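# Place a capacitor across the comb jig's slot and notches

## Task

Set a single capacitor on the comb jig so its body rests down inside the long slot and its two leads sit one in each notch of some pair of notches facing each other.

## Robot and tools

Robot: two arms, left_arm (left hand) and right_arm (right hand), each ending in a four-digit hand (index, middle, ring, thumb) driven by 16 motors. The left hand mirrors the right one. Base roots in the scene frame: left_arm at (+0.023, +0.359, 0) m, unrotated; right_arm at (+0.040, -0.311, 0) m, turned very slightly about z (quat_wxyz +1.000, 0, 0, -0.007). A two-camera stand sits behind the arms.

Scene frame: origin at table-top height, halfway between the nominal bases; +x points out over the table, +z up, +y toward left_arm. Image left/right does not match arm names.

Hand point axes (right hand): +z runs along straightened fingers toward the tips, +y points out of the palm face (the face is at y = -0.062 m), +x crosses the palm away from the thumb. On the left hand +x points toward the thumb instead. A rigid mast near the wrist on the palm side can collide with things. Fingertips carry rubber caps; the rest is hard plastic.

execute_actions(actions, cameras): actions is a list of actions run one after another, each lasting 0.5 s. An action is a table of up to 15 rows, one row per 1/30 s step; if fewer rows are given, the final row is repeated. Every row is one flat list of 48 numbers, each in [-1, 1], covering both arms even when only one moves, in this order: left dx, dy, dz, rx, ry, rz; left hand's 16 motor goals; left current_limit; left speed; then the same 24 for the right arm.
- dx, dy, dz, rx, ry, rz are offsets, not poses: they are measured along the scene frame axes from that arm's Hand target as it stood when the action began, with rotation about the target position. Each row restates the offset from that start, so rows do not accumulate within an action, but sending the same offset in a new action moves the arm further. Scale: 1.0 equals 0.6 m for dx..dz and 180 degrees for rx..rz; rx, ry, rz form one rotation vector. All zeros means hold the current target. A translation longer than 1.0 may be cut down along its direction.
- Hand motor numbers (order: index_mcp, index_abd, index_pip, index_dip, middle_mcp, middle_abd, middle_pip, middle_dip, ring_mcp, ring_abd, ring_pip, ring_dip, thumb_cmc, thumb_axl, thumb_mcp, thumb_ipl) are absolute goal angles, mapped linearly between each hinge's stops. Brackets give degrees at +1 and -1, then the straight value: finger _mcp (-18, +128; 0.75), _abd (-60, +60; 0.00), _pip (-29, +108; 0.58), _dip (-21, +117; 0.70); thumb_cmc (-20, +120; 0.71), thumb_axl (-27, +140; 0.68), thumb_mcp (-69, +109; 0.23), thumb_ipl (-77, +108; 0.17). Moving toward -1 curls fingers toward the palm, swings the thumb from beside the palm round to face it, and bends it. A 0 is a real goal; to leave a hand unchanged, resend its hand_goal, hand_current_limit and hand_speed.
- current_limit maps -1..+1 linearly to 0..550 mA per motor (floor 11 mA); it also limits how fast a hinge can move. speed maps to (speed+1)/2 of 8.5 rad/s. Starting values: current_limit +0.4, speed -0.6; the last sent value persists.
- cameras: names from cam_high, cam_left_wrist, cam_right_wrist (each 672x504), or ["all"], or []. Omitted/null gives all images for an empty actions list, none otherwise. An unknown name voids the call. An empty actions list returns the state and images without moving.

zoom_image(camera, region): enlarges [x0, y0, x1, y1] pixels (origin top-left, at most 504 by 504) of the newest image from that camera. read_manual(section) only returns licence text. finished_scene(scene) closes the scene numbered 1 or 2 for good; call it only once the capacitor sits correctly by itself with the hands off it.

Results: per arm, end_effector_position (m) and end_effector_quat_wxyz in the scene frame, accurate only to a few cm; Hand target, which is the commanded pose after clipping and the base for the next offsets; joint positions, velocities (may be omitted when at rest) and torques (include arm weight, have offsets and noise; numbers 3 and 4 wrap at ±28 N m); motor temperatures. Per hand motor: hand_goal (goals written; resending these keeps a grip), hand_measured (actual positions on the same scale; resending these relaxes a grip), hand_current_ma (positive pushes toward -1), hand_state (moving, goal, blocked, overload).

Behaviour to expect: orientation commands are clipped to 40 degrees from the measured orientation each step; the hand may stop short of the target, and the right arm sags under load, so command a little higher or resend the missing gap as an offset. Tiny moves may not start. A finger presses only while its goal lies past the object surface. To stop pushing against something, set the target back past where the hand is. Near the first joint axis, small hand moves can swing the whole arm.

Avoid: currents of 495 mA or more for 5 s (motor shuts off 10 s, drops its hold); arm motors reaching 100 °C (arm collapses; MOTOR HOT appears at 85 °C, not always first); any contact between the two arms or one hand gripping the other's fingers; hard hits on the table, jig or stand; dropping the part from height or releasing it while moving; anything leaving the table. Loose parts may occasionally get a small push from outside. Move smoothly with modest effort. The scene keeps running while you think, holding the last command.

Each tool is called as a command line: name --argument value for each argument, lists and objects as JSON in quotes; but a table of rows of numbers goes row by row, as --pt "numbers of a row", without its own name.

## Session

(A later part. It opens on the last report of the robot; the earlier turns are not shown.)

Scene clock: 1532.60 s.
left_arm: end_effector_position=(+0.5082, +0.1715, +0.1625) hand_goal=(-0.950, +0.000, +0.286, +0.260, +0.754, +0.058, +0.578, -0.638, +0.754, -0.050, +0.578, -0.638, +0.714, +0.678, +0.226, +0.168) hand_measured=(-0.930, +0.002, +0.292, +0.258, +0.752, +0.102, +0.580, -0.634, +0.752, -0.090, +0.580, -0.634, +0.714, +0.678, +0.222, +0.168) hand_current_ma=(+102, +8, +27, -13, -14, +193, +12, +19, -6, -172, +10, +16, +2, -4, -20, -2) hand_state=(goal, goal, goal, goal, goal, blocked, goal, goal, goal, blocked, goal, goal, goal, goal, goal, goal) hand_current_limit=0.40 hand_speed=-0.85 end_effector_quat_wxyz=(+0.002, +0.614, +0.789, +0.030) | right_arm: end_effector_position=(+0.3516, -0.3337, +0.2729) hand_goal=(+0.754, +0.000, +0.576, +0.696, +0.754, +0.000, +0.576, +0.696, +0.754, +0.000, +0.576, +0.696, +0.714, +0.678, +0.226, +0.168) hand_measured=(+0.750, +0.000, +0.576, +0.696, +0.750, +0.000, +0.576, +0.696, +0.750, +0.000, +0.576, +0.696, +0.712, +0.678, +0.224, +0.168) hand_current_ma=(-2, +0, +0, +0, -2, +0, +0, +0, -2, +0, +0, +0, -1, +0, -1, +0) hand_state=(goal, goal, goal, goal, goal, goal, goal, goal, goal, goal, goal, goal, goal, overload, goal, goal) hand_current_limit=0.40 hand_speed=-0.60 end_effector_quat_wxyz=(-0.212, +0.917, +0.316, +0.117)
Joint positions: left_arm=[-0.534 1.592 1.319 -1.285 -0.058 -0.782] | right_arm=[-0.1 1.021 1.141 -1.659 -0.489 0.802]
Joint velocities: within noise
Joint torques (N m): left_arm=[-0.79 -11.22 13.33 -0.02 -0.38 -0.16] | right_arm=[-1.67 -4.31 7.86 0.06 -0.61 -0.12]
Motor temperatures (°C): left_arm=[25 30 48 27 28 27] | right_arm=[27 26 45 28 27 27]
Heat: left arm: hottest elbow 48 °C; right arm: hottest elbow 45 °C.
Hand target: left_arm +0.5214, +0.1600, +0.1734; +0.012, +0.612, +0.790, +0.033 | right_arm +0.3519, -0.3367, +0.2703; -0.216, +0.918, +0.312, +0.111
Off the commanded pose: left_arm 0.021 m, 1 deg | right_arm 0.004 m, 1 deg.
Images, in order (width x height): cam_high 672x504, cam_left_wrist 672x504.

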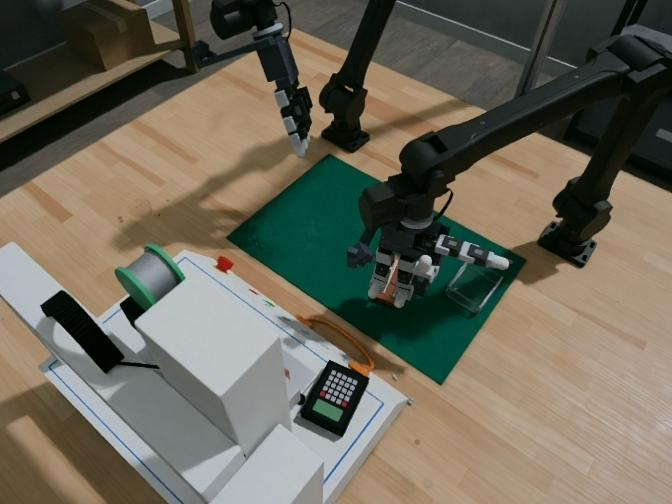

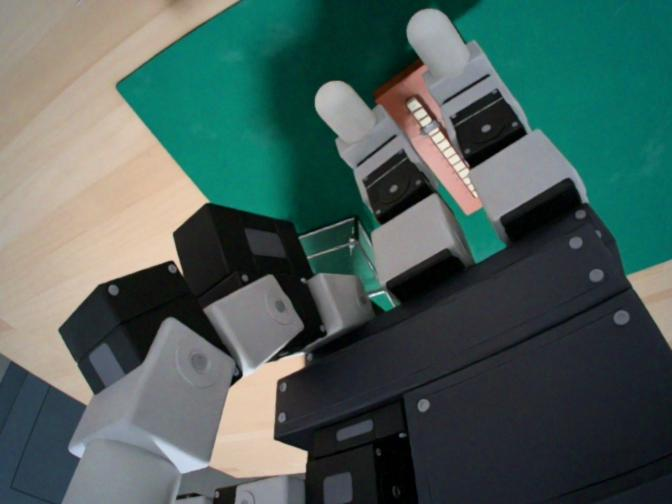

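execute_actions --actions '[[[-0.0167,0,-0.0353,-0.0084,-0.0021,0,-0.95,0,0.285,0.26,0.753,0.058,0.577,-0.638,0.753,-0.05,0.577,-0.638,0.714,0.678,0.226,0.168,0.4,-0.85,0,0,0,0,0,0,0.754,0,0.576,0.696,0.754,0,0.576,0.696,0.754,0,0.576,0.696,0.714,0.678,0.226,0.168,0.4,-0.6]],[[-0.0167,0,-0.0353,-0.0084,-0.0021,0,-0.95,0,0.285,0.26,0.753,0.058,0.577,-0.638,0.753,-0.05,0.577,-0.638,0.714,0.678,0.226,0.168,0.4,-0.85,0,0,0,0,0,0,0.754,0,0.576,0.696,0.754,0,0.576,0.696,0.754,0,0.576,0.696,0.714,0.678,0.226,0.168,0.4,-0.6]]]' --cameras '["cam_left_wrist"]'

zoom_image --camera "cam_left_wrist" --region '[360, 40, 500, 180]'

Scene clock: 1619.47 s.
left_arm: end_effector_position=(+0.5031, +0.1683, +0.1273) hand_goal=(-0.950, +0.000, +0.286, +0.260, +0.754, +0.058, +0.578, -0.638, +0.754, -0.050, +0.578, -0.638, +0.714, +0.678, +0.226, +0.168) hand_measured=(-0.930, +0.002, +0.292, +0.258, +0.752, +0.102, +0.580, -0.634, +0.752, -0.090, +0.580, -0.634, +0.714, +0.678, +0.222, +0.168) hand_current_ma=(+101, +8, +27, -13, -12, +193, +12, +19, -6, -172, +10, +16, +2, -4, -20, -2) hand_state=(goal, goal, goal, goal, goal, blocked, goal, goal, goal, blocked, goal, goal, goal, goal, goal, goal) hand_current_limit=0.40 hand_speed=-0.85 end_effector_quat_wxyz=(+0.025, +0.609, +0.792, +0.017) | right_arm: end_effector_position=(+0.3516, -0.3337, +0.2729) hand_goal=(+0.754, +0.000, +0.576, +0.696, +0.754, +0.000, +0.576, +0.696, +0.754, +0.000, +0.576, +0.696, +0.714, +0.678, +0.226, +0.168) hand_measured=(+0.750, +0.000, +0.576, +0.696, +0.750, +0.000, +0.576, +0.696, +0.750, +0.000, +0.576, +0.696, +0.712, +0.678, +0.224, +0.168) hand_current_ma=(-2, +0, +0, +0, -2, +0, +0, +0, -2, +0, +0, +0, -1, +0, -1, +0) hand_state=(goal, goal, goal, goal, goal, goal, goal, goal, goal, goal, goal, goal, goal, overload, goal, goal) hand_current_limit=0.40 hand_speed=-0.60 end_effector_quat_wxyz=(-0.212, +0.917, +0.316, +0.117)
Joint positions: left_arm=[-0.535 1.59 1.221 -1.147 -0.028 -0.794] | right_arm=[-0.1 1.021 1.141 -1.659 -0.489 0.802]
Joint torques (N m): left_arm=[-1.32 -13.68 8.99 0.73 -0.1 -0.16] | right_arm=[-1.55 -4.07 7.84 0.01 -0.6 -0.1]
Heat: left arm: hottest elbow 49 °C; right arm: hottest elbow 45 °C.
Hand target: left_arm +0.5014, +0.1600, +0.1312; +0.034, +0.611, +0.790, +0.016 | right_arm +0.3519, -0.3367, +0.2703; -0.216, +0.918, +0.312, +0.111
Off the commanded pose: left_arm 0.009 m, 1 deg | right_arm 0.004 m, 1 deg.
Images, in order (width x height): cam_left_wrist 672x504.

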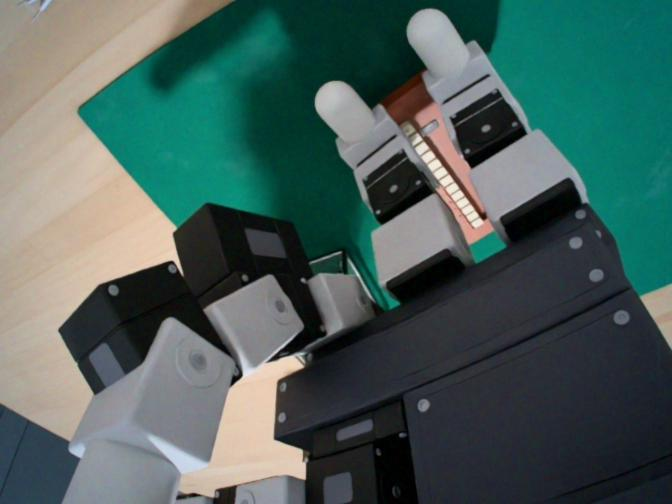

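Scaled by 3.600 from the camera's 672x504 image, which has a finer 960x720 frame.

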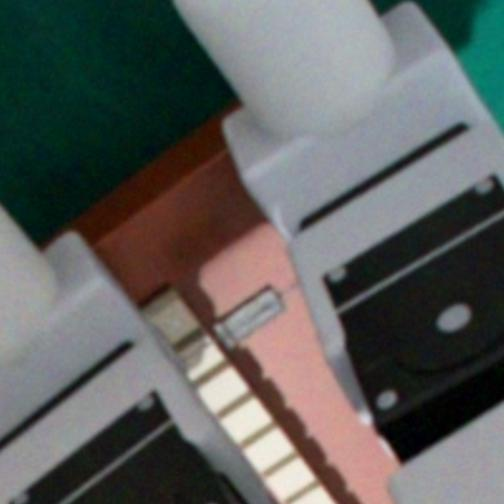

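zoom_image --camera "cam_left_wrist" --region '[392, 100, 452, 160]'

Scaled by 8.400 from the camera's 672x504 image, which has a finer 960x720 frame.

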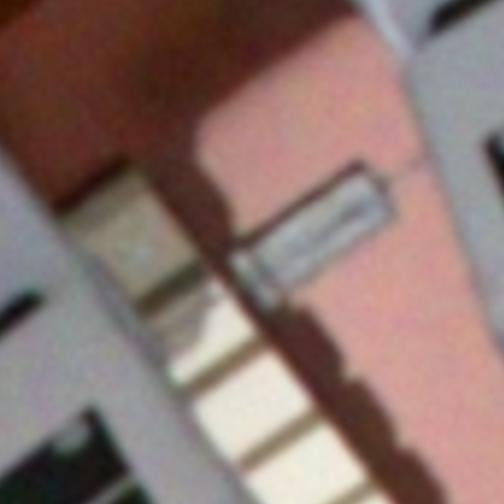

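execute_actions --actions '[[[-0.0022,-0.005,-0.0083,0,0,0,-0.95,0,0.285,0.26,0.753,0.058,0.577,-0.638,0.753,-0.05,0.577,-0.638,0.714,0.678,0.226,0.168,0.4,-0.85,0,0,0,0,0,0,0.754,0,0.576,0.696,0.754,0,0.576,0.696,0.754,0,0.576,0.696,0.714,0.678,0.226,0.168,0.4,-0.6]]]' --cameras '["cam_left_wrist"]'

zoom_image --camera "cam_left_wrist" --region '[392, 100, 452, 160]'

Scene clock: 1669.30 s.
left_arm: end_effector_position=(+0.5039, +0.1634, +0.1280) hand_goal=(-0.950, +0.000, +0.286, +0.260, +0.754, +0.058, +0.578, -0.638, +0.754, -0.050, +0.578, -0.638, +0.714, +0.678, +0.226, +0.168) hand_measured=(-0.930, +0.002, +0.292, +0.258, +0.752, +0.102, +0.580, -0.634, +0.752, -0.090, +0.580, -0.634, +0.714, +0.678, +0.222, +0.168) hand_current_ma=(+101, +8, +27, -13, -12, +193, +12, +19, -6, -172, +10, +16, +2, -4, -20, -2) hand_state=(goal, goal, goal, goal, goal, blocked, goal, goal, goal, blocked, goal, goal, goal, goal, goal, goal) hand_current_limit=0.40 hand_speed=-0.85 end_effector_quat_wxyz=(+0.032, +0.610, +0.792, +0.017) | right_arm: end_effector_position=(+0.3516, -0.3337, +0.2729) hand_goal=(+0.754, +0.000, +0.576, +0.696, +0.754, +0.000, +0.576, +0.696, +0.754, +0.000, +0.576, +0.696, +0.714, +0.678, +0.226, +0.168) hand_measured=(+0.750, +0.000, +0.576, +0.696, +0.750, +0.000, +0.576, +0.696, +0.750, +0.000, +0.576, +0.696, +0.712, +0.678, +0.224, +0.168) hand_current_ma=(-2, +0, +0, +0, -2, +0, +0, +0, -2, +0, +0, +0, -1, +0, -1, +0) hand_state=(goal, goal, goal, goal, goal, goal, goal, goal, goal, goal, goal, goal, goal, overload, goal, goal) hand_current_limit=0.40 hand_speed=-0.60 end_effector_quat_wxyz=(-0.212, +0.917, +0.316, +0.117)
Joint positions: left_arm=[-0.543 1.59 1.221 -1.135 -0.028 -0.801] | right_arm=[-0.1 1.021 1.141 -1.659 -0.489 0.802]
Joint torques (N m): left_arm=[-1.2 -12.81 8.5 0.75 -0.12 -0.14] | right_arm=[-1.96 -4.31 7.9 0.02 -0.61 -0.12]
Motor temperatures (°C): left_arm=[25 31 43 27 28 27] | right_arm=[27 26 45 28 27 27]
Heat: left arm: hottest elbow 43 °C; right arm: hottest elbow 45 °C.
Hand target: left_arm +0.5001, +0.1570, +0.1263; +0.034, +0.611, +0.790, +0.016 | right_arm +0.3519, -0.3367, +0.2703; -0.216, +0.918, +0.312, +0.111
Off the commanded pose: left_arm 0.008 m, 0 deg | right_arm 0.004 m, 1 deg.
Images, in order (width x height): cam_left_wrist 672x504.

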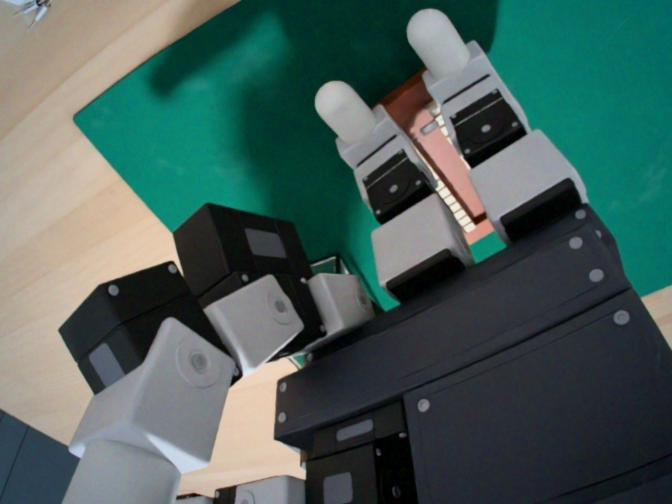

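Scaled by 8.400 from the camera's 672x504 image, which has a finer 960x720 frame.

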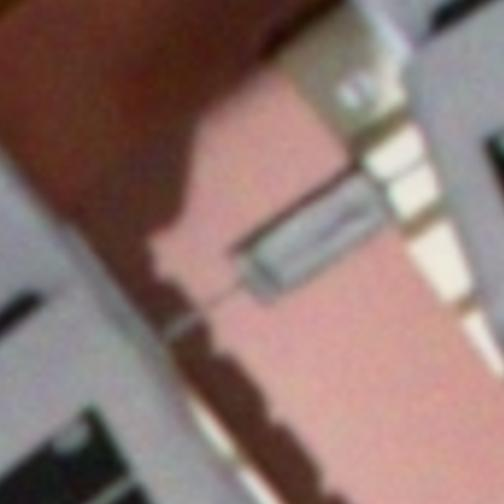

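execute_actions --actions '[[[-0.0037,0.0067,-0.015,0,0,0,-0.95,0,0.285,0.26,0.753,0.058,0.577,-0.638,0.753,-0.05,0.577,-0.638,0.714,0.678,0.226,0.168,0.4,-0.85,0,0,0,0,0,0,0.754,0,0.576,0.696,0.754,0,0.576,0.696,0.754,0,0.576,0.696,0.714,0.678,0.226,0.168,0.4,-0.6]]]' --cameras '["cam_left_wrist"]'

zoom_image --camera "cam_left_wrist" --region '[392, 100, 452, 160]'

Scene clock: 1720.10 s.
left_arm: end_effector_position=(+0.4991, +0.1664, +0.1169) hand_goal=(-0.950, +0.000, +0.286, +0.260, +0.754, +0.058, +0.578, -0.638, +0.754, -0.050, +0.578, -0.638, +0.714, +0.678, +0.226, +0.168) hand_measured=(-0.930, +0.002, +0.292, +0.258, +0.752, +0.102, +0.580, -0.634, +0.752, -0.090, +0.580, -0.634, +0.714, +0.678, +0.222, +0.168) hand_current_ma=(+101, +8, +27, -13, -10, +191, +12, +19, -6, -172, +10, +16, +2, -4, -20, -2) hand_state=(goal, goal, goal, goal, goal, blocked, goal, goal, goal, blocked, goal, goal, goal, goal, goal, goal) hand_current_limit=0.40 hand_speed=-0.85 end_effector_quat_wxyz=(+0.029, +0.609, +0.792, +0.017) | right_arm: end_effector_position=(+0.3516, -0.3337, +0.2729) hand_goal=(+0.754, +0.000, +0.576, +0.696, +0.754, +0.000, +0.576, +0.696, +0.754, +0.000, +0.576, +0.696, +0.714, +0.678, +0.226, +0.168) hand_measured=(+0.750, +0.000, +0.576, +0.696, +0.750, +0.000, +0.576, +0.696, +0.750, +0.000, +0.576, +0.696, +0.712, +0.678, +0.224, +0.168) hand_current_ma=(-2, +0, +0, +0, -2, +0, +0, +0, -2, +0, +0, +0, -1, +0, -1, +0) hand_state=(goal, goal, goal, goal, goal, goal, goal, goal, goal, goal, goal, goal, goal, overload, goal, goal) hand_current_limit=0.40 hand_speed=-0.60 end_effector_quat_wxyz=(-0.212, +0.917, +0.316, +0.117)
Joint positions: left_arm=[-0.543 1.59 1.191 -1.11 -0.028 -0.801] | right_arm=[-0.1 1.021 1.141 -1.659 -0.489 0.802]
Joint torques (N m): left_arm=[-0.85 -12.75 8.68 0.75 -0.11 -0.11] | right_arm=[-1.61 -4.25 7.95 0.05 -0.6 -0.08]
Heat: left arm: hottest elbow 42 °C; right arm: hottest elbow 45 °C.
Hand target: left_arm +0.4979, +0.1611, +0.1173; +0.034, +0.611, +0.791, +0.016 | right_arm +0.3519, -0.3367, +0.2703; -0.216, +0.918, +0.312, +0.111
Off the commanded pose: left_arm 0.005 m, 1 deg | right_arm 0.004 m, 1 deg.
Images, in order (width x height): cam_left_wrist 672x504.

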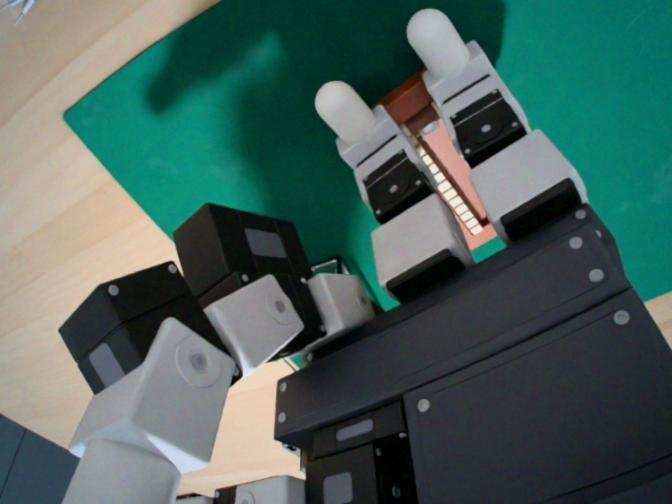

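Scaled by 8.400 from the camera's 672x504 image, which has a finer 960x720 frame.

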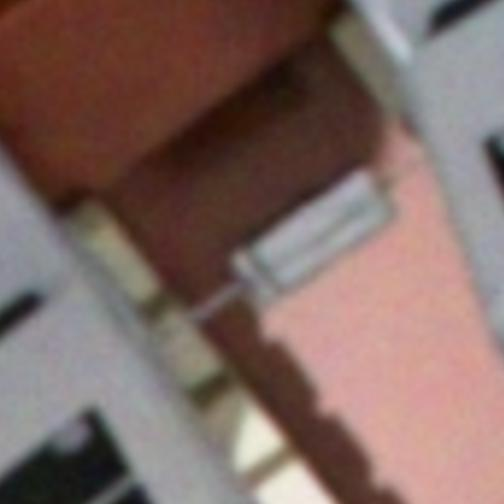

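execute_actions --actions '[[[0,0,-0.0045,0,0,0,-0.95,0,0.285,0.26,0.753,0.058,0.577,-0.638,0.753,-0.05,0.577,-0.638,0.714,0.678,0.226,0.168,0.4,-0.85,0,0,0,0,0,0,0.754,0,0.576,0.696,0.754,0,0.576,0.696,0.754,0,0.576,0.696,0.714,0.678,0.226,0.168,0.4,-0.6]]]' --cameras '["cam_left_wrist"]'

zoom_image --camera "cam_left_wrist" --region '[392, 100, 452, 160]'

Scene clock: 1739.17 s.
left_arm: end_effector_position=(+0.5006, +0.1654, +0.1173) hand_goal=(-0.950, +0.000, +0.286, +0.260, +0.754, +0.058, +0.578, -0.638, +0.754, -0.050, +0.578, -0.638, +0.714, +0.678, +0.226, +0.168) hand_measured=(-0.930, +0.002, +0.292, +0.258, +0.752, +0.102, +0.580, -0.634, +0.752, -0.090, +0.580, -0.634, +0.714, +0.678, +0.222, +0.168) hand_current_ma=(+101, +8, +27, -13, -10, +191, +12, +19, -6, -172, +10, +16, +2, -4, -20, -2) hand_state=(goal, goal, goal, goal, goal, blocked, goal, goal, goal, blocked, goal, goal, goal, goal, goal, goal) hand_current_limit=0.40 hand_speed=-0.85 end_effector_quat_wxyz=(+0.033, +0.609, +0.792, +0.018) | right_arm: end_effector_position=(+0.3516, -0.3337, +0.2729) hand_goal=(+0.754, +0.000, +0.576, +0.696, +0.754, +0.000, +0.576, +0.696, +0.754, +0.000, +0.576, +0.696, +0.714, +0.678, +0.226, +0.168) hand_measured=(+0.750, +0.000, +0.576, +0.696, +0.750, +0.000, +0.576, +0.696, +0.750, +0.000, +0.576, +0.696, +0.712, +0.678, +0.224, +0.168) hand_current_ma=(-2, +0, +0, +0, -2, +0, +0, +0, -2, +0, +0, +0, -1, +0, -1, +0) hand_state=(goal, goal, goal, goal, goal, goal, goal, goal, goal, goal, goal, goal, goal, overload, goal, goal) hand_current_limit=0.40 hand_speed=-0.60 end_effector_quat_wxyz=(-0.212, +0.917, +0.316, +0.117)
Joint positions: left_arm=[-0.543 1.59 1.191 -1.102 -0.028 -0.801] | right_arm=[-0.1 1.021 1.141 -1.659 -0.489 0.802]
Joint torques (N m): left_arm=[-0.91 -12.57 8.36 0.73 -0.11 -0.11] | right_arm=[-1.61 -4.19 7.9 -0.08 -0.62 -0.12]
Heat: left arm: hottest elbow 42 °C; right arm: hottest elbow 45 °C.
Hand target: left_arm +0.4979, +0.1611, +0.1145; +0.034, +0.611, +0.791, +0.016 | right_arm +0.3519, -0.3367, +0.2703; -0.216, +0.918, +0.312, +0.111
Off the commanded pose: left_arm 0.006 m, 0 deg | right_arm 0.004 m, 1 deg.
Images, in order (width x height): cam_left_wrist 672x504.

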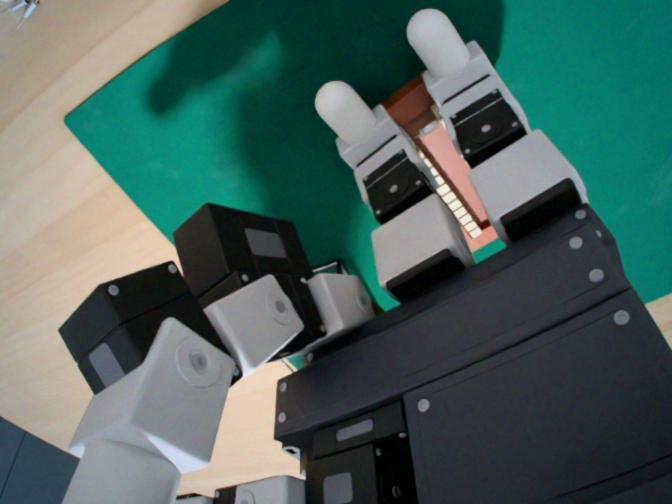

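Scaled by 8.400 from the camera's 672x504 image, which has a finer 960x720 frame.

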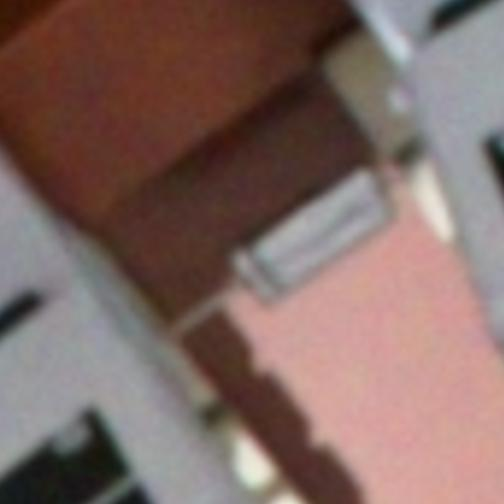

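execute_actions --actions '[[[-0.0015,0.001,-0.0075,0,0,0,-0.95,0,0.285,0.26,0.753,0.058,0.577,-0.638,0.753,-0.05,0.577,-0.638,0.714,0.678,0.226,0.168,0.4,-0.85,0,0,0,0,0,0,0.754,0,0.576,0.696,0.754,0,0.576,0.696,0.754,0,0.576,0.696,0.714,0.678,0.226,0.168,0.4,-0.6]]]' --cameras '["cam_left_wrist"]'

zoom_image --camera "cam_left_wrist" --region '[392, 100, 452, 160]'

Scene clock: 1758.43 s.
left_arm: end_effector_position=(+0.5010, +0.1651, +0.1165) hand_goal=(-0.950, +0.000, +0.286, +0.260, +0.754, +0.058, +0.578, -0.638, +0.754, -0.050, +0.578, -0.638, +0.714, +0.678, +0.226, +0.168) hand_measured=(-0.930, +0.002, +0.292, +0.258, +0.762, +0.102, +0.584, -0.634, +0.752, -0.090, +0.580, -0.634, +0.714, +0.678, +0.222, +0.168) hand_current_ma=(+101, +8, +27, -13, +41, +189, +28, +19, -6, -172, +8, +16, +2, -4, -20, -2) hand_state=(goal, goal, goal, goal, goal, blocked, goal, goal, goal, blocked, goal, goal, goal, goal, goal, goal) hand_current_limit=0.40 hand_speed=-0.85 end_effector_quat_wxyz=(+0.035, +0.609, +0.792, +0.018) | right_arm: end_effector_position=(+0.3516, -0.3337, +0.2729) hand_goal=(+0.754, +0.000, +0.576, +0.696, +0.754, +0.000, +0.576, +0.696, +0.754, +0.000, +0.576, +0.696, +0.714, +0.678, +0.226, +0.168) hand_measured=(+0.750, +0.000, +0.576, +0.696, +0.750, +0.000, +0.576, +0.696, +0.750, +0.000, +0.576, +0.696, +0.712, +0.678, +0.224, +0.168) hand_current_ma=(-2, +0, +0, +0, -2, +0, +0, +0, -2, +0, +0, +0, -1, +0, -1, +0) hand_state=(goal, goal, goal, goal, goal, goal, goal, goal, goal, goal, goal, goal, goal, overload, goal, goal) hand_current_limit=0.40 hand_speed=-0.60 end_effector_quat_wxyz=(-0.212, +0.917, +0.316, +0.117)
Joint positions: left_arm=[-0.543 1.59 1.188 -1.095 -0.027 -0.801] | right_arm=[-0.1 1.021 1.141 -1.659 -0.489 0.802]
Joint torques (N m): left_arm=[-0.79 -12.4 7.79 0.94 -0.12 -0.11] | right_arm=[-1.49 -4.25 7.87 -0.01 -0.6 -0.12]
Heat: left arm: hottest elbow 42 °C; right arm: hottest elbow 45 °C.
Hand target: left_arm +0.4969, +0.1617, +0.1100; +0.034, +0.611, +0.791, +0.016 | right_arm +0.3519, -0.3367, +0.2703; -0.216, +0.918, +0.312, +0.111
Off the commanded pose: left_arm 0.008 m, 0 deg | right_arm 0.004 m, 1 deg.
Images, in order (width x height): cam_left_wrist 672x504.

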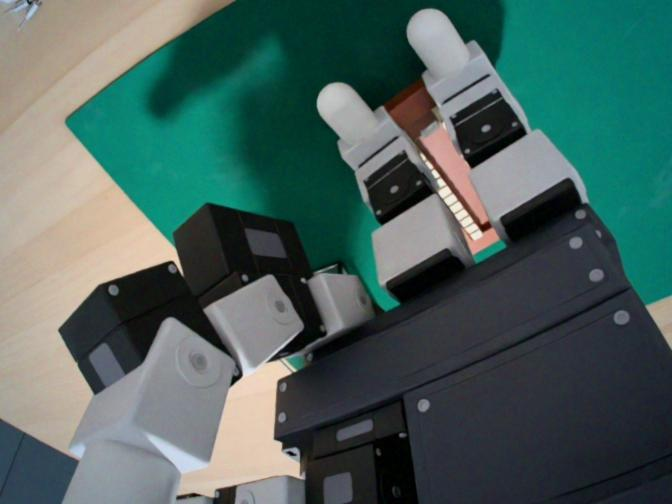

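Scaled by 8.400 from the camera's 672x504 image, which has a finer 960x720 frame.

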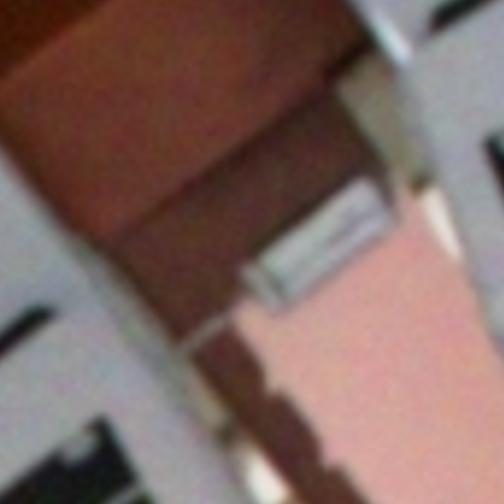

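zoom_image --camera "cam_left_wrist" --region '[408, 115, 448, 155]'

Scaled by 12.600 from the camera's 672x504 image, which has a finer 960x720 frame.

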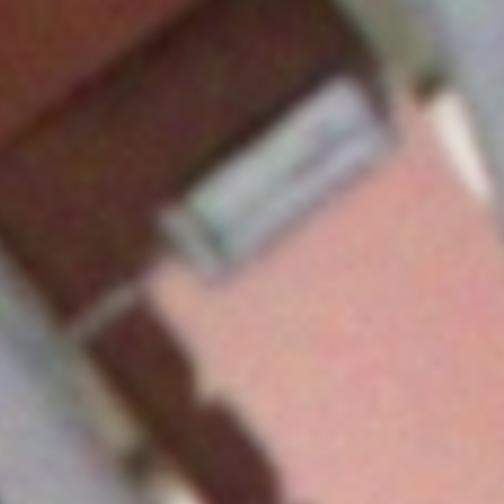

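execute_actions --actions '[[[0,0,-0.0015,0.0042,0.0011,0,-0.95,0,0.285,0.26,0.753,0.058,0.577,-0.638,0.753,-0.05,0.577,-0.638,0.714,0.678,0.226,0.168,0.4,-0.85,0,0,0,0,0,0,0.754,0,0.576,0.696,0.754,0,0.576,0.696,0.754,0,0.576,0.696,0.714,0.678,0.226,0.168,0.4,-0.6]]]' --cameras '["cam_left_wrist"]'

zoom_image --camera "cam_left_wrist" --region '[400, 110, 450, 160]'

Scene clock: 1787.70 s.
left_arm: end_effector_position=(+0.5013, +0.1657, +0.1168) hand_goal=(-0.950, +0.000, +0.286, +0.260, +0.754, +0.058, +0.578, -0.638, +0.754, -0.050, +0.578, -0.638, +0.714, +0.678, +0.226, +0.168) hand_measured=(-0.930, +0.002, +0.292, +0.258, +0.762, +0.100, +0.584, -0.634, +0.752, -0.090, +0.580, -0.634, +0.714, +0.678, +0.222, +0.168) hand_current_ma=(+101, +8, +27, -13, +46, +183, +29, +19, -6, -172, +8, +16, +2, -4, -20, -2) hand_state=(goal, goal, goal, goal, goal, blocked, goal, goal, goal, blocked, goal, goal, goal, goal, goal, goal) hand_current_limit=0.40 hand_speed=-0.85 end_effector_quat_wxyz=(+0.035, +0.609, +0.792, +0.020) | right_arm: end_effector_position=(+0.3516, -0.3337, +0.2729) hand_goal=(+0.754, +0.000, +0.576, +0.696, +0.754, +0.000, +0.576, +0.696, +0.754, +0.000, +0.576, +0.696, +0.714, +0.678, +0.226, +0.168) hand_measured=(+0.750, +0.000, +0.576, +0.696, +0.750, +0.000, +0.576, +0.696, +0.750, +0.000, +0.576, +0.696, +0.712, +0.678, +0.224, +0.168) hand_current_ma=(-2, +0, +0, +0, -2, +0, +0, +0, -2, +0, +0, +0, -1, +0, -1, +0) hand_state=(goal, goal, goal, goal, goal, goal, goal, goal, goal, goal, goal, goal, goal, overload, goal, goal) hand_current_limit=0.40 hand_speed=-0.60 end_effector_quat_wxyz=(-0.212, +0.917, +0.316, +0.117)
Joint positions: left_arm=[-0.543 1.59 1.188 -1.095 -0.031 -0.801] | right_arm=[-0.1 1.021 1.141 -1.659 -0.489 0.802]
Joint torques (N m): left_arm=[-1.08 -11.81 8.21 0.62 -0.37 -0.13] | right_arm=[-1.38 -4.19 7.76 0.16 -0.6 -0.12]
Heat: left arm: hottest elbow 41 °C; right arm: hottest elbow 45 °C.
Hand target: left_arm +0.4969, +0.1617, +0.1091; +0.028, +0.612, +0.790, +0.020 | right_arm +0.3519, -0.3367, +0.2703; -0.216, +0.918, +0.312, +0.111
Off the commanded pose: left_arm 0.010 m, 1 deg | right_arm 0.004 m, 1 deg.
Images, in order (width x height): cam_left_wrist 672x504.

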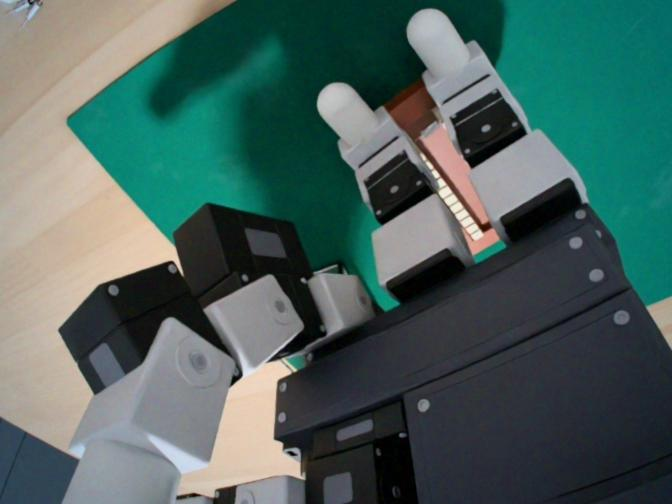

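Scaled by 10.080 from the camera's 672x504 image, which has a finer 960x720 frame.

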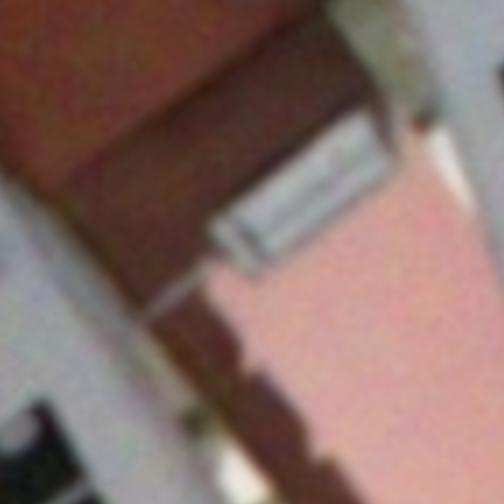

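execute_actions --actions '[[[0,0,0,0,0,0,-0.95,0,0.285,0.26,0.753,0.15,0.577,-0.638,0.753,-0.142,0.577,-0.638,0.714,0.678,0.226,0.168,0.4,-0.97,0,0,0,0,0,0,0.754,0,0.576,0.696,0.754,0,0.576,0.696,0.754,0,0.576,0.696,0.714,0.678,0.226,0.168,0.4,-0.6]],[[0,0,0,0,0,0,-0.95,0,0.285,0.26,0.753,0.15,0.577,-0.638,0.753,-0.142,0.577,-0.638,0.714,0.678,0.226,0.168,0.4,-0.97,0,0,0,0,0,0,0.754,0,0.576,0.696,0.754,0,0.576,0.696,0.754,0,0.576,0.696,0.714,0.678,0.226,0.168,0.4,-0.6]]]' --cameras '["cam_left_wrist"]'

zoom_image --camera "cam_left_wrist" --region '[400, 110, 450, 160]'

Scene clock: 1808.53 s.
left_arm: end_effector_position=(+0.5014, +0.1654, +0.1168) hand_goal=(-0.950, +0.000, +0.286, +0.260, +0.754, +0.150, +0.578, -0.638, +0.754, -0.142, +0.578, -0.638, +0.714, +0.678, +0.226, +0.168) hand_measured=(-0.930, +0.002, +0.292, +0.258, +0.762, +0.116, +0.584, -0.634, +0.752, -0.138, +0.580, -0.634, +0.714, +0.678, +0.222, +0.168) hand_current_ma=(+101, +8, +27, -13, +43, -146, +29, +19, -6, +19, +8, +16, +2, -4, -20, -2) hand_state=(goal, goal, goal, goal, goal, blocked, goal, goal, goal, goal, goal, goal, goal, goal, goal, goal) hand_current_limit=0.40 hand_speed=-0.97 end_effector_quat_wxyz=(+0.035, +0.609, +0.792, +0.020) | right_arm: end_effector_position=(+0.3516, -0.3337, +0.2729) hand_goal=(+0.754, +0.000, +0.576, +0.696, +0.754, +0.000, +0.576, +0.696, +0.754, +0.000, +0.576, +0.696, +0.714, +0.678, +0.226, +0.168) hand_measured=(+0.750, +0.000, +0.576, +0.696, +0.750, +0.000, +0.576, +0.696, +0.750, +0.000, +0.576, +0.696, +0.712, +0.678, +0.224, +0.168) hand_current_ma=(-2, +0, +0, +0, -2, +0, +0, +0, -2, +0, +0, +0, -1, +0, -1, +0) hand_state=(goal, goal, goal, goal, goal, goal, goal, goal, goal, goal, goal, goal, goal, overload, goal, goal) hand_current_limit=0.40 hand_speed=-0.60 end_effector_quat_wxyz=(-0.212, +0.917, +0.316, +0.117)
Joint positions: left_arm=[-0.543 1.59 1.188 -1.094 -0.031 -0.801] | right_arm=[-0.1 1.021 1.141 -1.659 -0.489 0.802]
Joint torques (N m): left_arm=[-1.08 -11.87 8.2 0.61 -0.37 -0.12] | right_arm=[-1.85 -4.25 7.82 0.09 -0.59 -0.11]
Heat: left arm: hottest elbow 41 °C; right arm: hottest elbow 45 °C.
Hand target: left_arm +0.4969, +0.1617, +0.1091; +0.029, +0.612, +0.790, +0.020 | right_arm +0.3519, -0.3367, +0.2703; -0.216, +0.918, +0.312, +0.111
Off the commanded pose: left_arm 0.010 m, 1 deg | right_arm 0.004 m, 1 deg.
Images, in order (width x height): cam_left_wrist 672x504.

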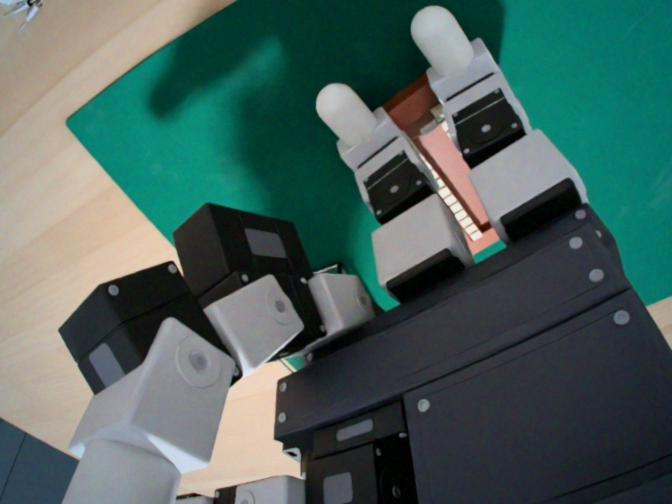

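Scaled by 10.080 from the camera's 672x504 image, which has a finer 960x720 frame.

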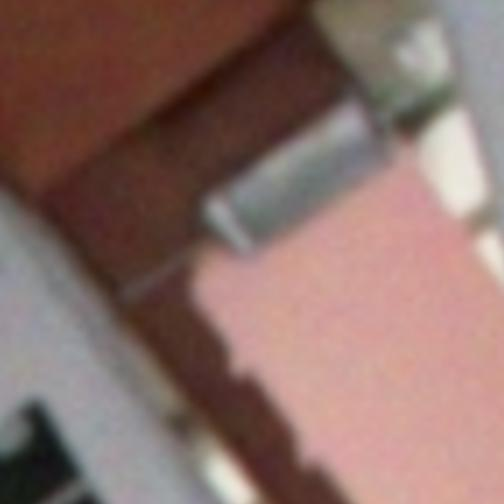

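zoom_image --camera "cam_left_wrist" --region '[425, 105, 450, 130]'

zoom_image --camera "cam_left_wrist" --region '[402, 128, 427, 153]'

Scaled by 20.160 from the camera's 672x504 image, which has a finer 960x720 frame.

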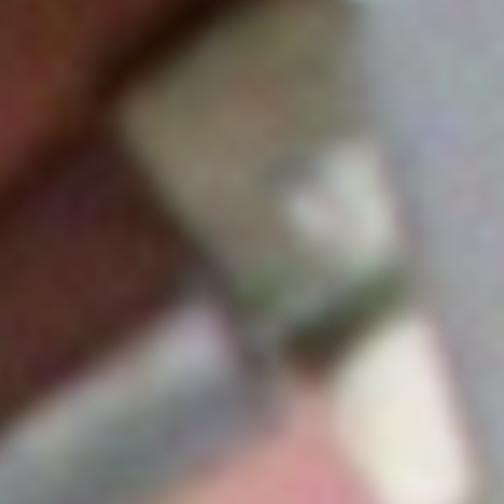

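Scaled by 20.160 from the camera's 672x504 image, which has a finer 960x720 frame.

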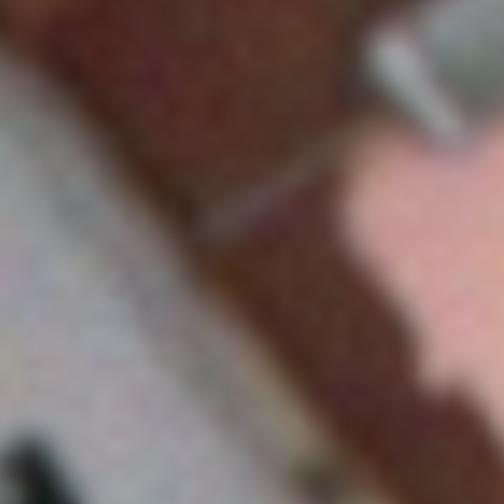

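execute_actions --actions '[[[0,0,0.008,0,0,0,-0.95,0,0.285,0.26,0.753,0.25,0.577,-0.638,0.753,-0.2,0.577,-0.638,0.714,0.678,0.226,0.168,0.4,-0.97,0,0,0,0,0,0,0.754,0,0.576,0.696,0.754,0,0.576,0.696,0.754,0,0.576,0.696,0.714,0.678,0.226,0.168,0.4,-0.6]],[[0,0,0,0,0,0,-0.95,0,0.285,0.26,0.753,0.3,0.577,-0.638,0.753,-0.2,0.577,-0.638,0.714,0.678,0.226,0.168,0.4,-0.97,0,0,0,0,0,0,0.754,0,0.576,0.696,0.754,0,0.576,0.696,0.754,0,0.576,0.696,0.714,0.678,0.226,0.168,0.4,-0.6]]]' --cameras '["cam_left_wrist"]'

zoom_image --camera "cam_left_wrist" --region '[400, 105, 450, 155]'

Scene clock: 1903.20 s.
left_arm: end_effector_position=(+0.4995, +0.1647, +0.1161) hand_goal=(-0.950, +0.000, +0.286, +0.260, +0.754, +0.300, +0.578, -0.638, +0.754, -0.200, +0.578, -0.638, +0.714, +0.678, +0.226, +0.168) hand_measured=(-0.930, +0.002, +0.292, +0.258, +0.756, +0.294, +0.580, -0.634, +0.754, -0.196, +0.580, -0.634, +0.714, +0.678, +0.222, +0.168) hand_current_ma=(+101, +8, +27, -13, +9, -26, +15, +19, -5, +18, +8, +16, +2, -4, -20, -2) hand_state=(goal, goal, goal, goal, goal, goal, goal, goal, goal, goal, goal, goal, goal, goal, goal, goal) hand_current_limit=0.40 hand_speed=-0.97 end_effector_quat_wxyz=(+0.033, +0.611, +0.791, +0.020) | right_arm: end_effector_position=(+0.3516, -0.3337, +0.2729) hand_goal=(+0.754, +0.000, +0.576, +0.696, +0.754, +0.000, +0.576, +0.696, +0.754, +0.000, +0.576, +0.696, +0.714, +0.678, +0.226, +0.168) hand_measured=(+0.750, +0.000, +0.576, +0.696, +0.750, +0.000, +0.576, +0.696, +0.750, +0.000, +0.576, +0.696, +0.712, +0.678, +0.224, +0.168) hand_current_ma=(-2, +0, +0, +0, -2, +0, +0, +0, -2, +0, +0, +0, -1, +0, -1, +0) hand_state=(goal, goal, goal, goal, goal, goal, goal, goal, goal, goal, goal, goal, goal, overload, goal, goal) hand_current_limit=0.40 hand_speed=-0.60 end_effector_quat_wxyz=(-0.212, +0.917, +0.316, +0.117)
Joint positions: left_arm=[-0.547 1.59 1.185 -1.096 -0.032 -0.801] | right_arm=[-0.1 1.021 1.141 -1.659 -0.489 0.802]
Joint torques (N m): left_arm=[-1.03 -12.45 9.05 0.2 -0.34 -0.13] | right_arm=[-1.61 -3.96 7.99 -0.05 -0.61 -0.12]
Heat: left arm: hottest elbow 40 °C; right arm: hottest elbow 45 °C.
Hand target: left_arm +0.4968, +0.1617, +0.1138; +0.028, +0.612, +0.790, +0.020 | right_arm +0.3519, -0.3367, +0.2703; -0.216, +0.918, +0.312, +0.111
Off the commanded pose: left_arm 0.005 m, 1 deg | right_arm 0.004 m, 1 deg.
Images, in order (width x height): cam_left_wrist 672x504.

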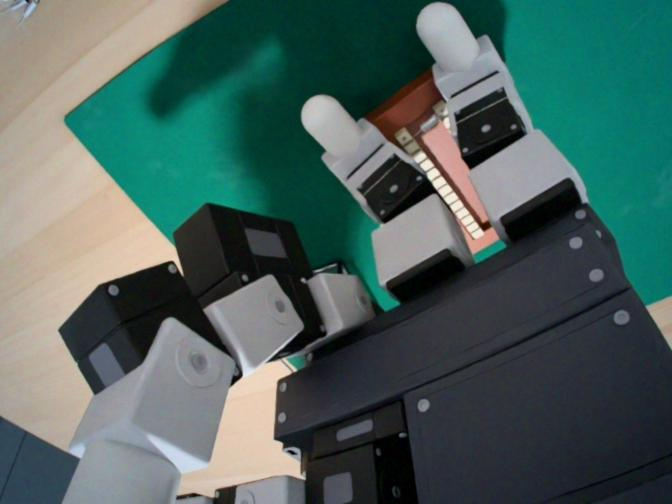

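Scaled by 10.080 from the camera's 672x504 image, which has a finer 960x720 frame.

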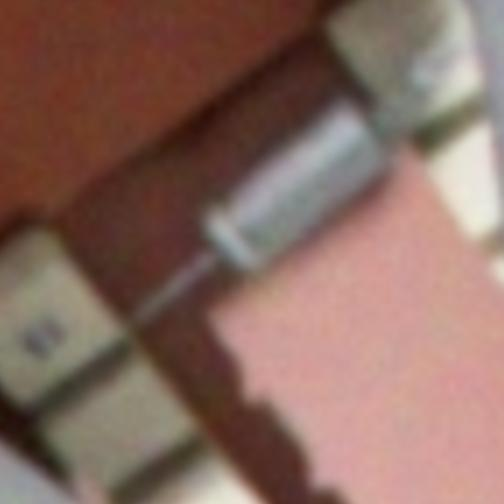

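zoom_image --camera "cam_left_wrist" --region '[430, 100, 454, 124]'

zoom_image --camera "cam_left_wrist" --region '[400, 124, 424, 148]'

Scaled by 21.000 from the camera's 672x504 image, which has a finer 960x720 frame.

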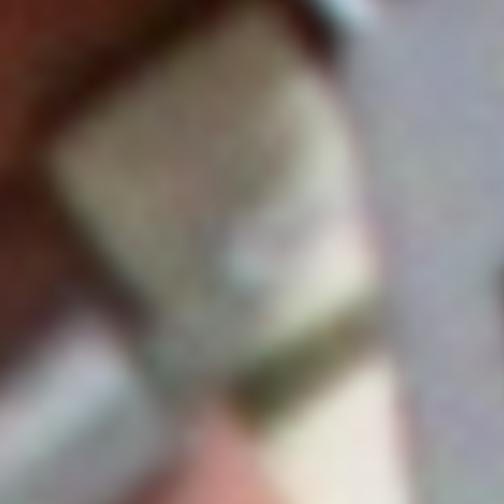

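Scaled by 21.000 from the camera's 672x504 image, which has a finer 960x720 frame.

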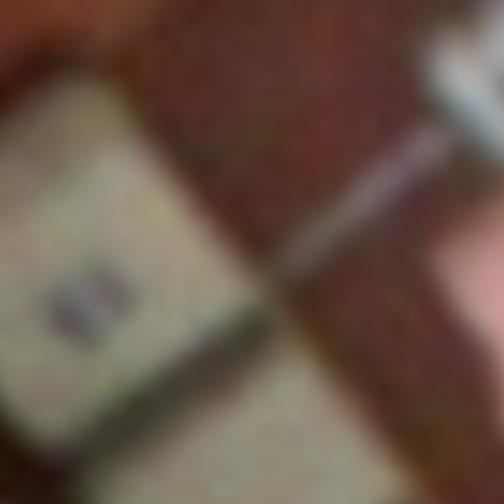

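execute_actions --actions '[[[0,0,0,0,0,0,-0.95,0,0.285,0.26,0.753,0.42,0.577,-0.638,0.753,-0.38,0.577,-0.638,0.714,0.678,0.226,0.168,0.4,-0.92,0,0,0,0,0,0,0.754,0,0.576,0.696,0.754,0,0.576,0.696,0.754,0,0.576,0.696,0.714,0.678,0.226,0.168,0.4,-0.6]],[[0,0,0.02,0,0,0,-0.95,0,0.285,0.26,0.753,0.42,0.577,-0.638,0.753,-0.38,0.577,-0.638,0.714,0.678,0.226,0.168,0.4,-0.92,0,0,0,0,0,0,0.754,0,0.576,0.696,0.754,0,0.576,0.696,0.754,0,0.576,0.696,0.714,0.678,0.226,0.168,0.4,-0.6]],[[0,0,0.025,0,0,0,-0.95,0,0.285,0.26,0.753,0.42,0.577,-0.638,0.753,-0.38,0.577,-0.638,0.714,0.678,0.226,0.168,0.4,-0.92,0,0,0,0,0,0,0.754,0,0.576,0.696,0.754,0,0.576,0.696,0.754,0,0.576,0.696,0.714,0.678,0.226,0.168,0.4,-0.6]]]' --cameras '["cam_left_wrist"]'

zoom_image --camera "cam_left_wrist" --region '[390, 95, 450, 155]'

Scene clock: 1947.53 s.
left_arm: end_effector_position=(+0.4856, +0.1732, +0.1163) hand_goal=(-0.950, +0.000, +0.286, +0.260, +0.754, +0.420, +0.578, -0.638, +0.754, -0.380, +0.578, -0.638, +0.714, +0.678, +0.226, +0.168) hand_measured=(-0.930, +0.002, +0.292, +0.258, +0.756, +0.412, +0.580, -0.634, +0.754, -0.374, +0.580, -0.634, +0.714, +0.678, +0.222, +0.168) hand_current_ma=(+101, +8, +27, -13, +6, -31, +13, +19, -5, +26, +8, +16, +2, -4, -20, -2) hand_state=(goal, goal, goal, goal, goal, goal, goal, goal, goal, goal, goal, goal, goal, goal, goal, goal) hand_current_limit=0.40 hand_speed=-0.92 end_effector_quat_wxyz=(+0.003, +0.612, +0.791, +0.016) | right_arm: end_effector_position=(+0.3516, -0.3337, +0.2729) hand_goal=(+0.754, +0.000, +0.576, +0.696, +0.754, +0.000, +0.576, +0.696, +0.754, +0.000, +0.576, +0.696, +0.714, +0.678, +0.226, +0.168) hand_measured=(+0.750, +0.000, +0.576, +0.696, +0.750, +0.000, +0.576, +0.696, +0.750, +0.000, +0.576, +0.696, +0.712, +0.678, +0.224, +0.168) hand_current_ma=(-2, +0, +0, +0, -2, +0, +0, +0, -2, +0, +0, +0, -1, +0, -1, +0) hand_state=(goal, goal, goal, goal, goal, goal, goal, goal, goal, goal, goal, goal, goal, overload, goal, goal) hand_current_limit=0.40 hand_speed=-0.60 end_effector_quat_wxyz=(-0.212, +0.917, +0.316, +0.117)
Joint positions: left_arm=[-0.547 1.582 1.185 -1.164 -0.032 -0.801] | right_arm=[-0.1 1.021 1.141 -1.659 -0.489 0.802]
Joint torques (N m): left_arm=[-0.85 -13.57 12.25 -0.03 -0.32 -0.14] | right_arm=[-1.79 -3.9 7.8 0.08 -0.62 -0.1]
Heat: left arm: hottest elbow 42 °C; right arm: hottest elbow 45 °C.
Hand target: left_arm +0.4968, +0.1617, +0.1407; +0.028, +0.612, +0.790, +0.020 | right_arm +0.3519, -0.3367, +0.2703; -0.216, +0.918, +0.312, +0.111
Off the commanded pose: left_arm 0.029 m, 3 deg | right_arm 0.004 m, 1 deg.
Images, in order (width x height): cam_left_wrist 672x504.

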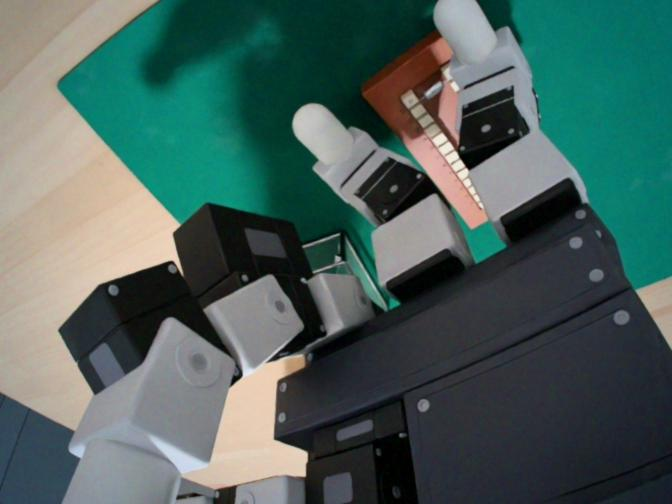

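Scaled by 8.400 from the camera's 672x504 image, which has a finer 960x720 frame.

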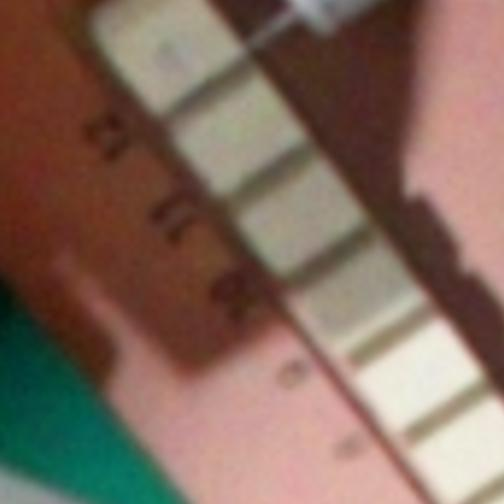

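zoom_image --camera "cam_left_wrist" --region '[400, 60, 470, 130]'

zoom_image --camera "cam_left_wrist" --region '[430, 65, 460, 95]'

Scaled by 7.200 from the camera's 672x504 image, which has a finer 960x720 frame.

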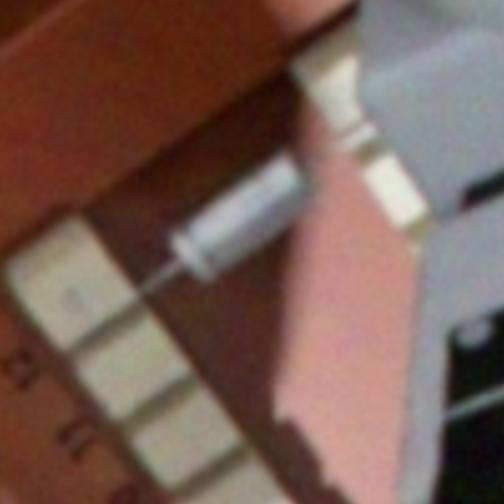

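Scaled by 16.800 from the camera's 672x504 image, which has a finer 960x720 frame.

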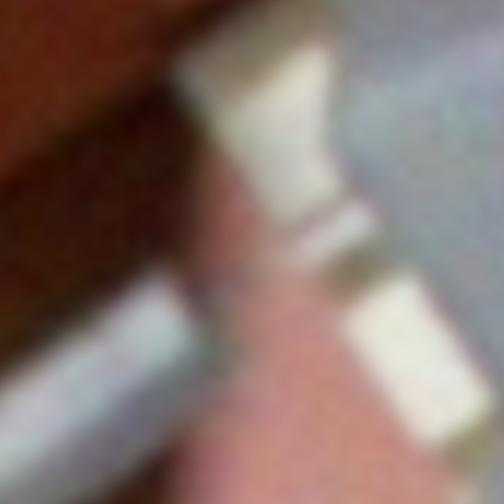

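execute_actions --actions '[[[0.012,-0.005,0.03,0,0,0,-0.95,0,0.285,0.26,0.753,0.42,0.577,-0.638,0.753,-0.38,0.577,-0.638,0.714,0.678,0.226,0.168,0.4,-0.85,0,0,0,0,0,0,0.754,0,0.576,0.696,0.754,0,0.576,0.696,0.754,0,0.576,0.696,0.714,0.678,0.226,0.168,0.4,-0.6]],[[0.005,-0.002,0.04,0,0,0,-0.95,0,0.285,0.26,0.753,0.42,0.577,-0.638,0.753,-0.38,0.577,-0.638,0.714,0.678,0.226,0.168,0.4,-0.85,0,0,0,0,0,0,0.754,0,0.576,0.696,0.754,0,0.576,0.696,0.754,0,0.576,0.696,0.714,0.678,0.226,0.168,0.4,-0.6]]]' --cameras '["cam_left_wrist"]'

zoom_image --camera "cam_left_wrist" --region '[390, 60, 470, 140]'

Scene clock: 2012.87 s.
left_arm: end_effector_position=(+0.4951, +0.1674, +0.1583) hand_goal=(-0.950, +0.000, +0.286, +0.260, +0.754, +0.420, +0.578, -0.638, +0.754, -0.380, +0.578, -0.638, +0.714, +0.678, +0.226, +0.168) hand_measured=(-0.930, +0.002, +0.292, +0.258, +0.754, +0.412, +0.580, -0.634, +0.754, -0.374, +0.580, -0.634, +0.714, +0.678, +0.222, +0.168) hand_current_ma=(+101, +8, +27, -13, +5, -31, +13, +19, -5, +25, +8, +16, +2, -4, -20, -2) hand_state=(goal, goal, goal, goal, goal, goal, goal, goal, goal, goal, goal, goal, goal, goal, goal, goal) hand_current_limit=0.40 hand_speed=-0.85 end_effector_quat_wxyz=(+0.004, +0.611, +0.791, +0.016) | right_arm: end_effector_position=(+0.3516, -0.3337, +0.2729) hand_goal=(+0.754, +0.000, +0.576, +0.696, +0.754, +0.000, +0.576, +0.696, +0.754, +0.000, +0.576, +0.696, +0.714, +0.678, +0.226, +0.168) hand_measured=(+0.750, +0.000, +0.576, +0.696, +0.750, +0.000, +0.576, +0.696, +0.750, +0.000, +0.576, +0.696, +0.712, +0.678, +0.224, +0.168) hand_current_ma=(-2, +0, +0, +0, -2, +0, +0, +0, -2, +0, +0, +0, -1, +0, -1, +0) hand_state=(goal, goal, goal, goal, goal, goal, goal, goal, goal, goal, goal, goal, goal, overload, goal, goal) hand_current_limit=0.40 hand_speed=-0.60 end_effector_quat_wxyz=(-0.212, +0.917, +0.316, +0.117)
Joint positions: left_arm=[-0.547 1.572 1.29 -1.277 -0.032 -0.801] | right_arm=[-0.1 1.021 1.141 -1.659 -0.489 0.802]
Joint torques (N m): left_arm=[-0.56 -13.27 13.01 -0.03 -0.32 -0.11] | right_arm=[-1.44 -4.25 7.87 0.03 -0.59 -0.12]
Heat: left arm: hottest elbow 45 °C; right arm: hottest elbow 45 °C.
Hand target: left_arm +0.5071, +0.1574, +0.1829; +0.029, +0.612, +0.790, +0.020 | right_arm +0.3519, -0.3367, +0.2703; -0.216, +0.918, +0.312, +0.111
Off the commanded pose: left_arm 0.029 m, 3 deg | right_arm 0.004 m, 1 deg.
Images, in order (width x height): cam_left_wrist 672x504.

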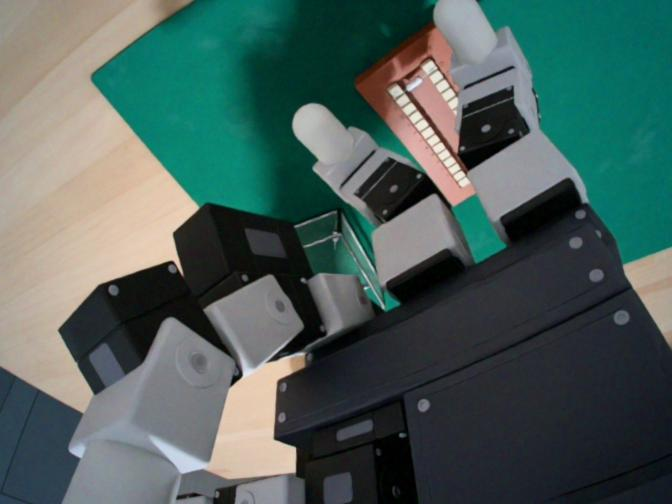

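Scaled by 6.300 from the camera's 672x504 image, which has a finer 960x720 frame.

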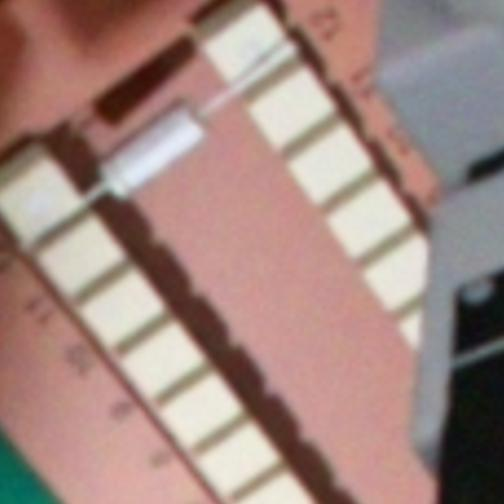

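zoom_image --camera "cam_left_wrist" --region '[417, 58, 445, 86]'

zoom_image --camera "cam_left_wrist" --region '[388, 78, 416, 106]'

Scaled by 18.000 from the camera's 672x504 image, which has a finer 960x720 frame.

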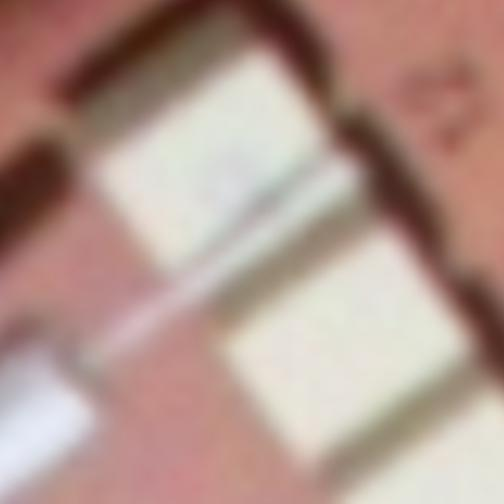

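Scaled by 18.000 from the camera's 672x504 image, which has a finer 960x720 frame.

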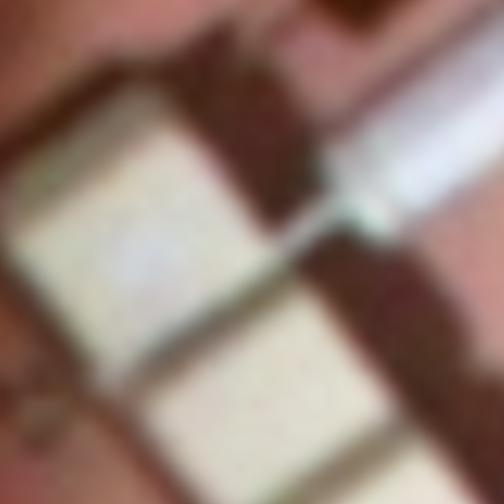

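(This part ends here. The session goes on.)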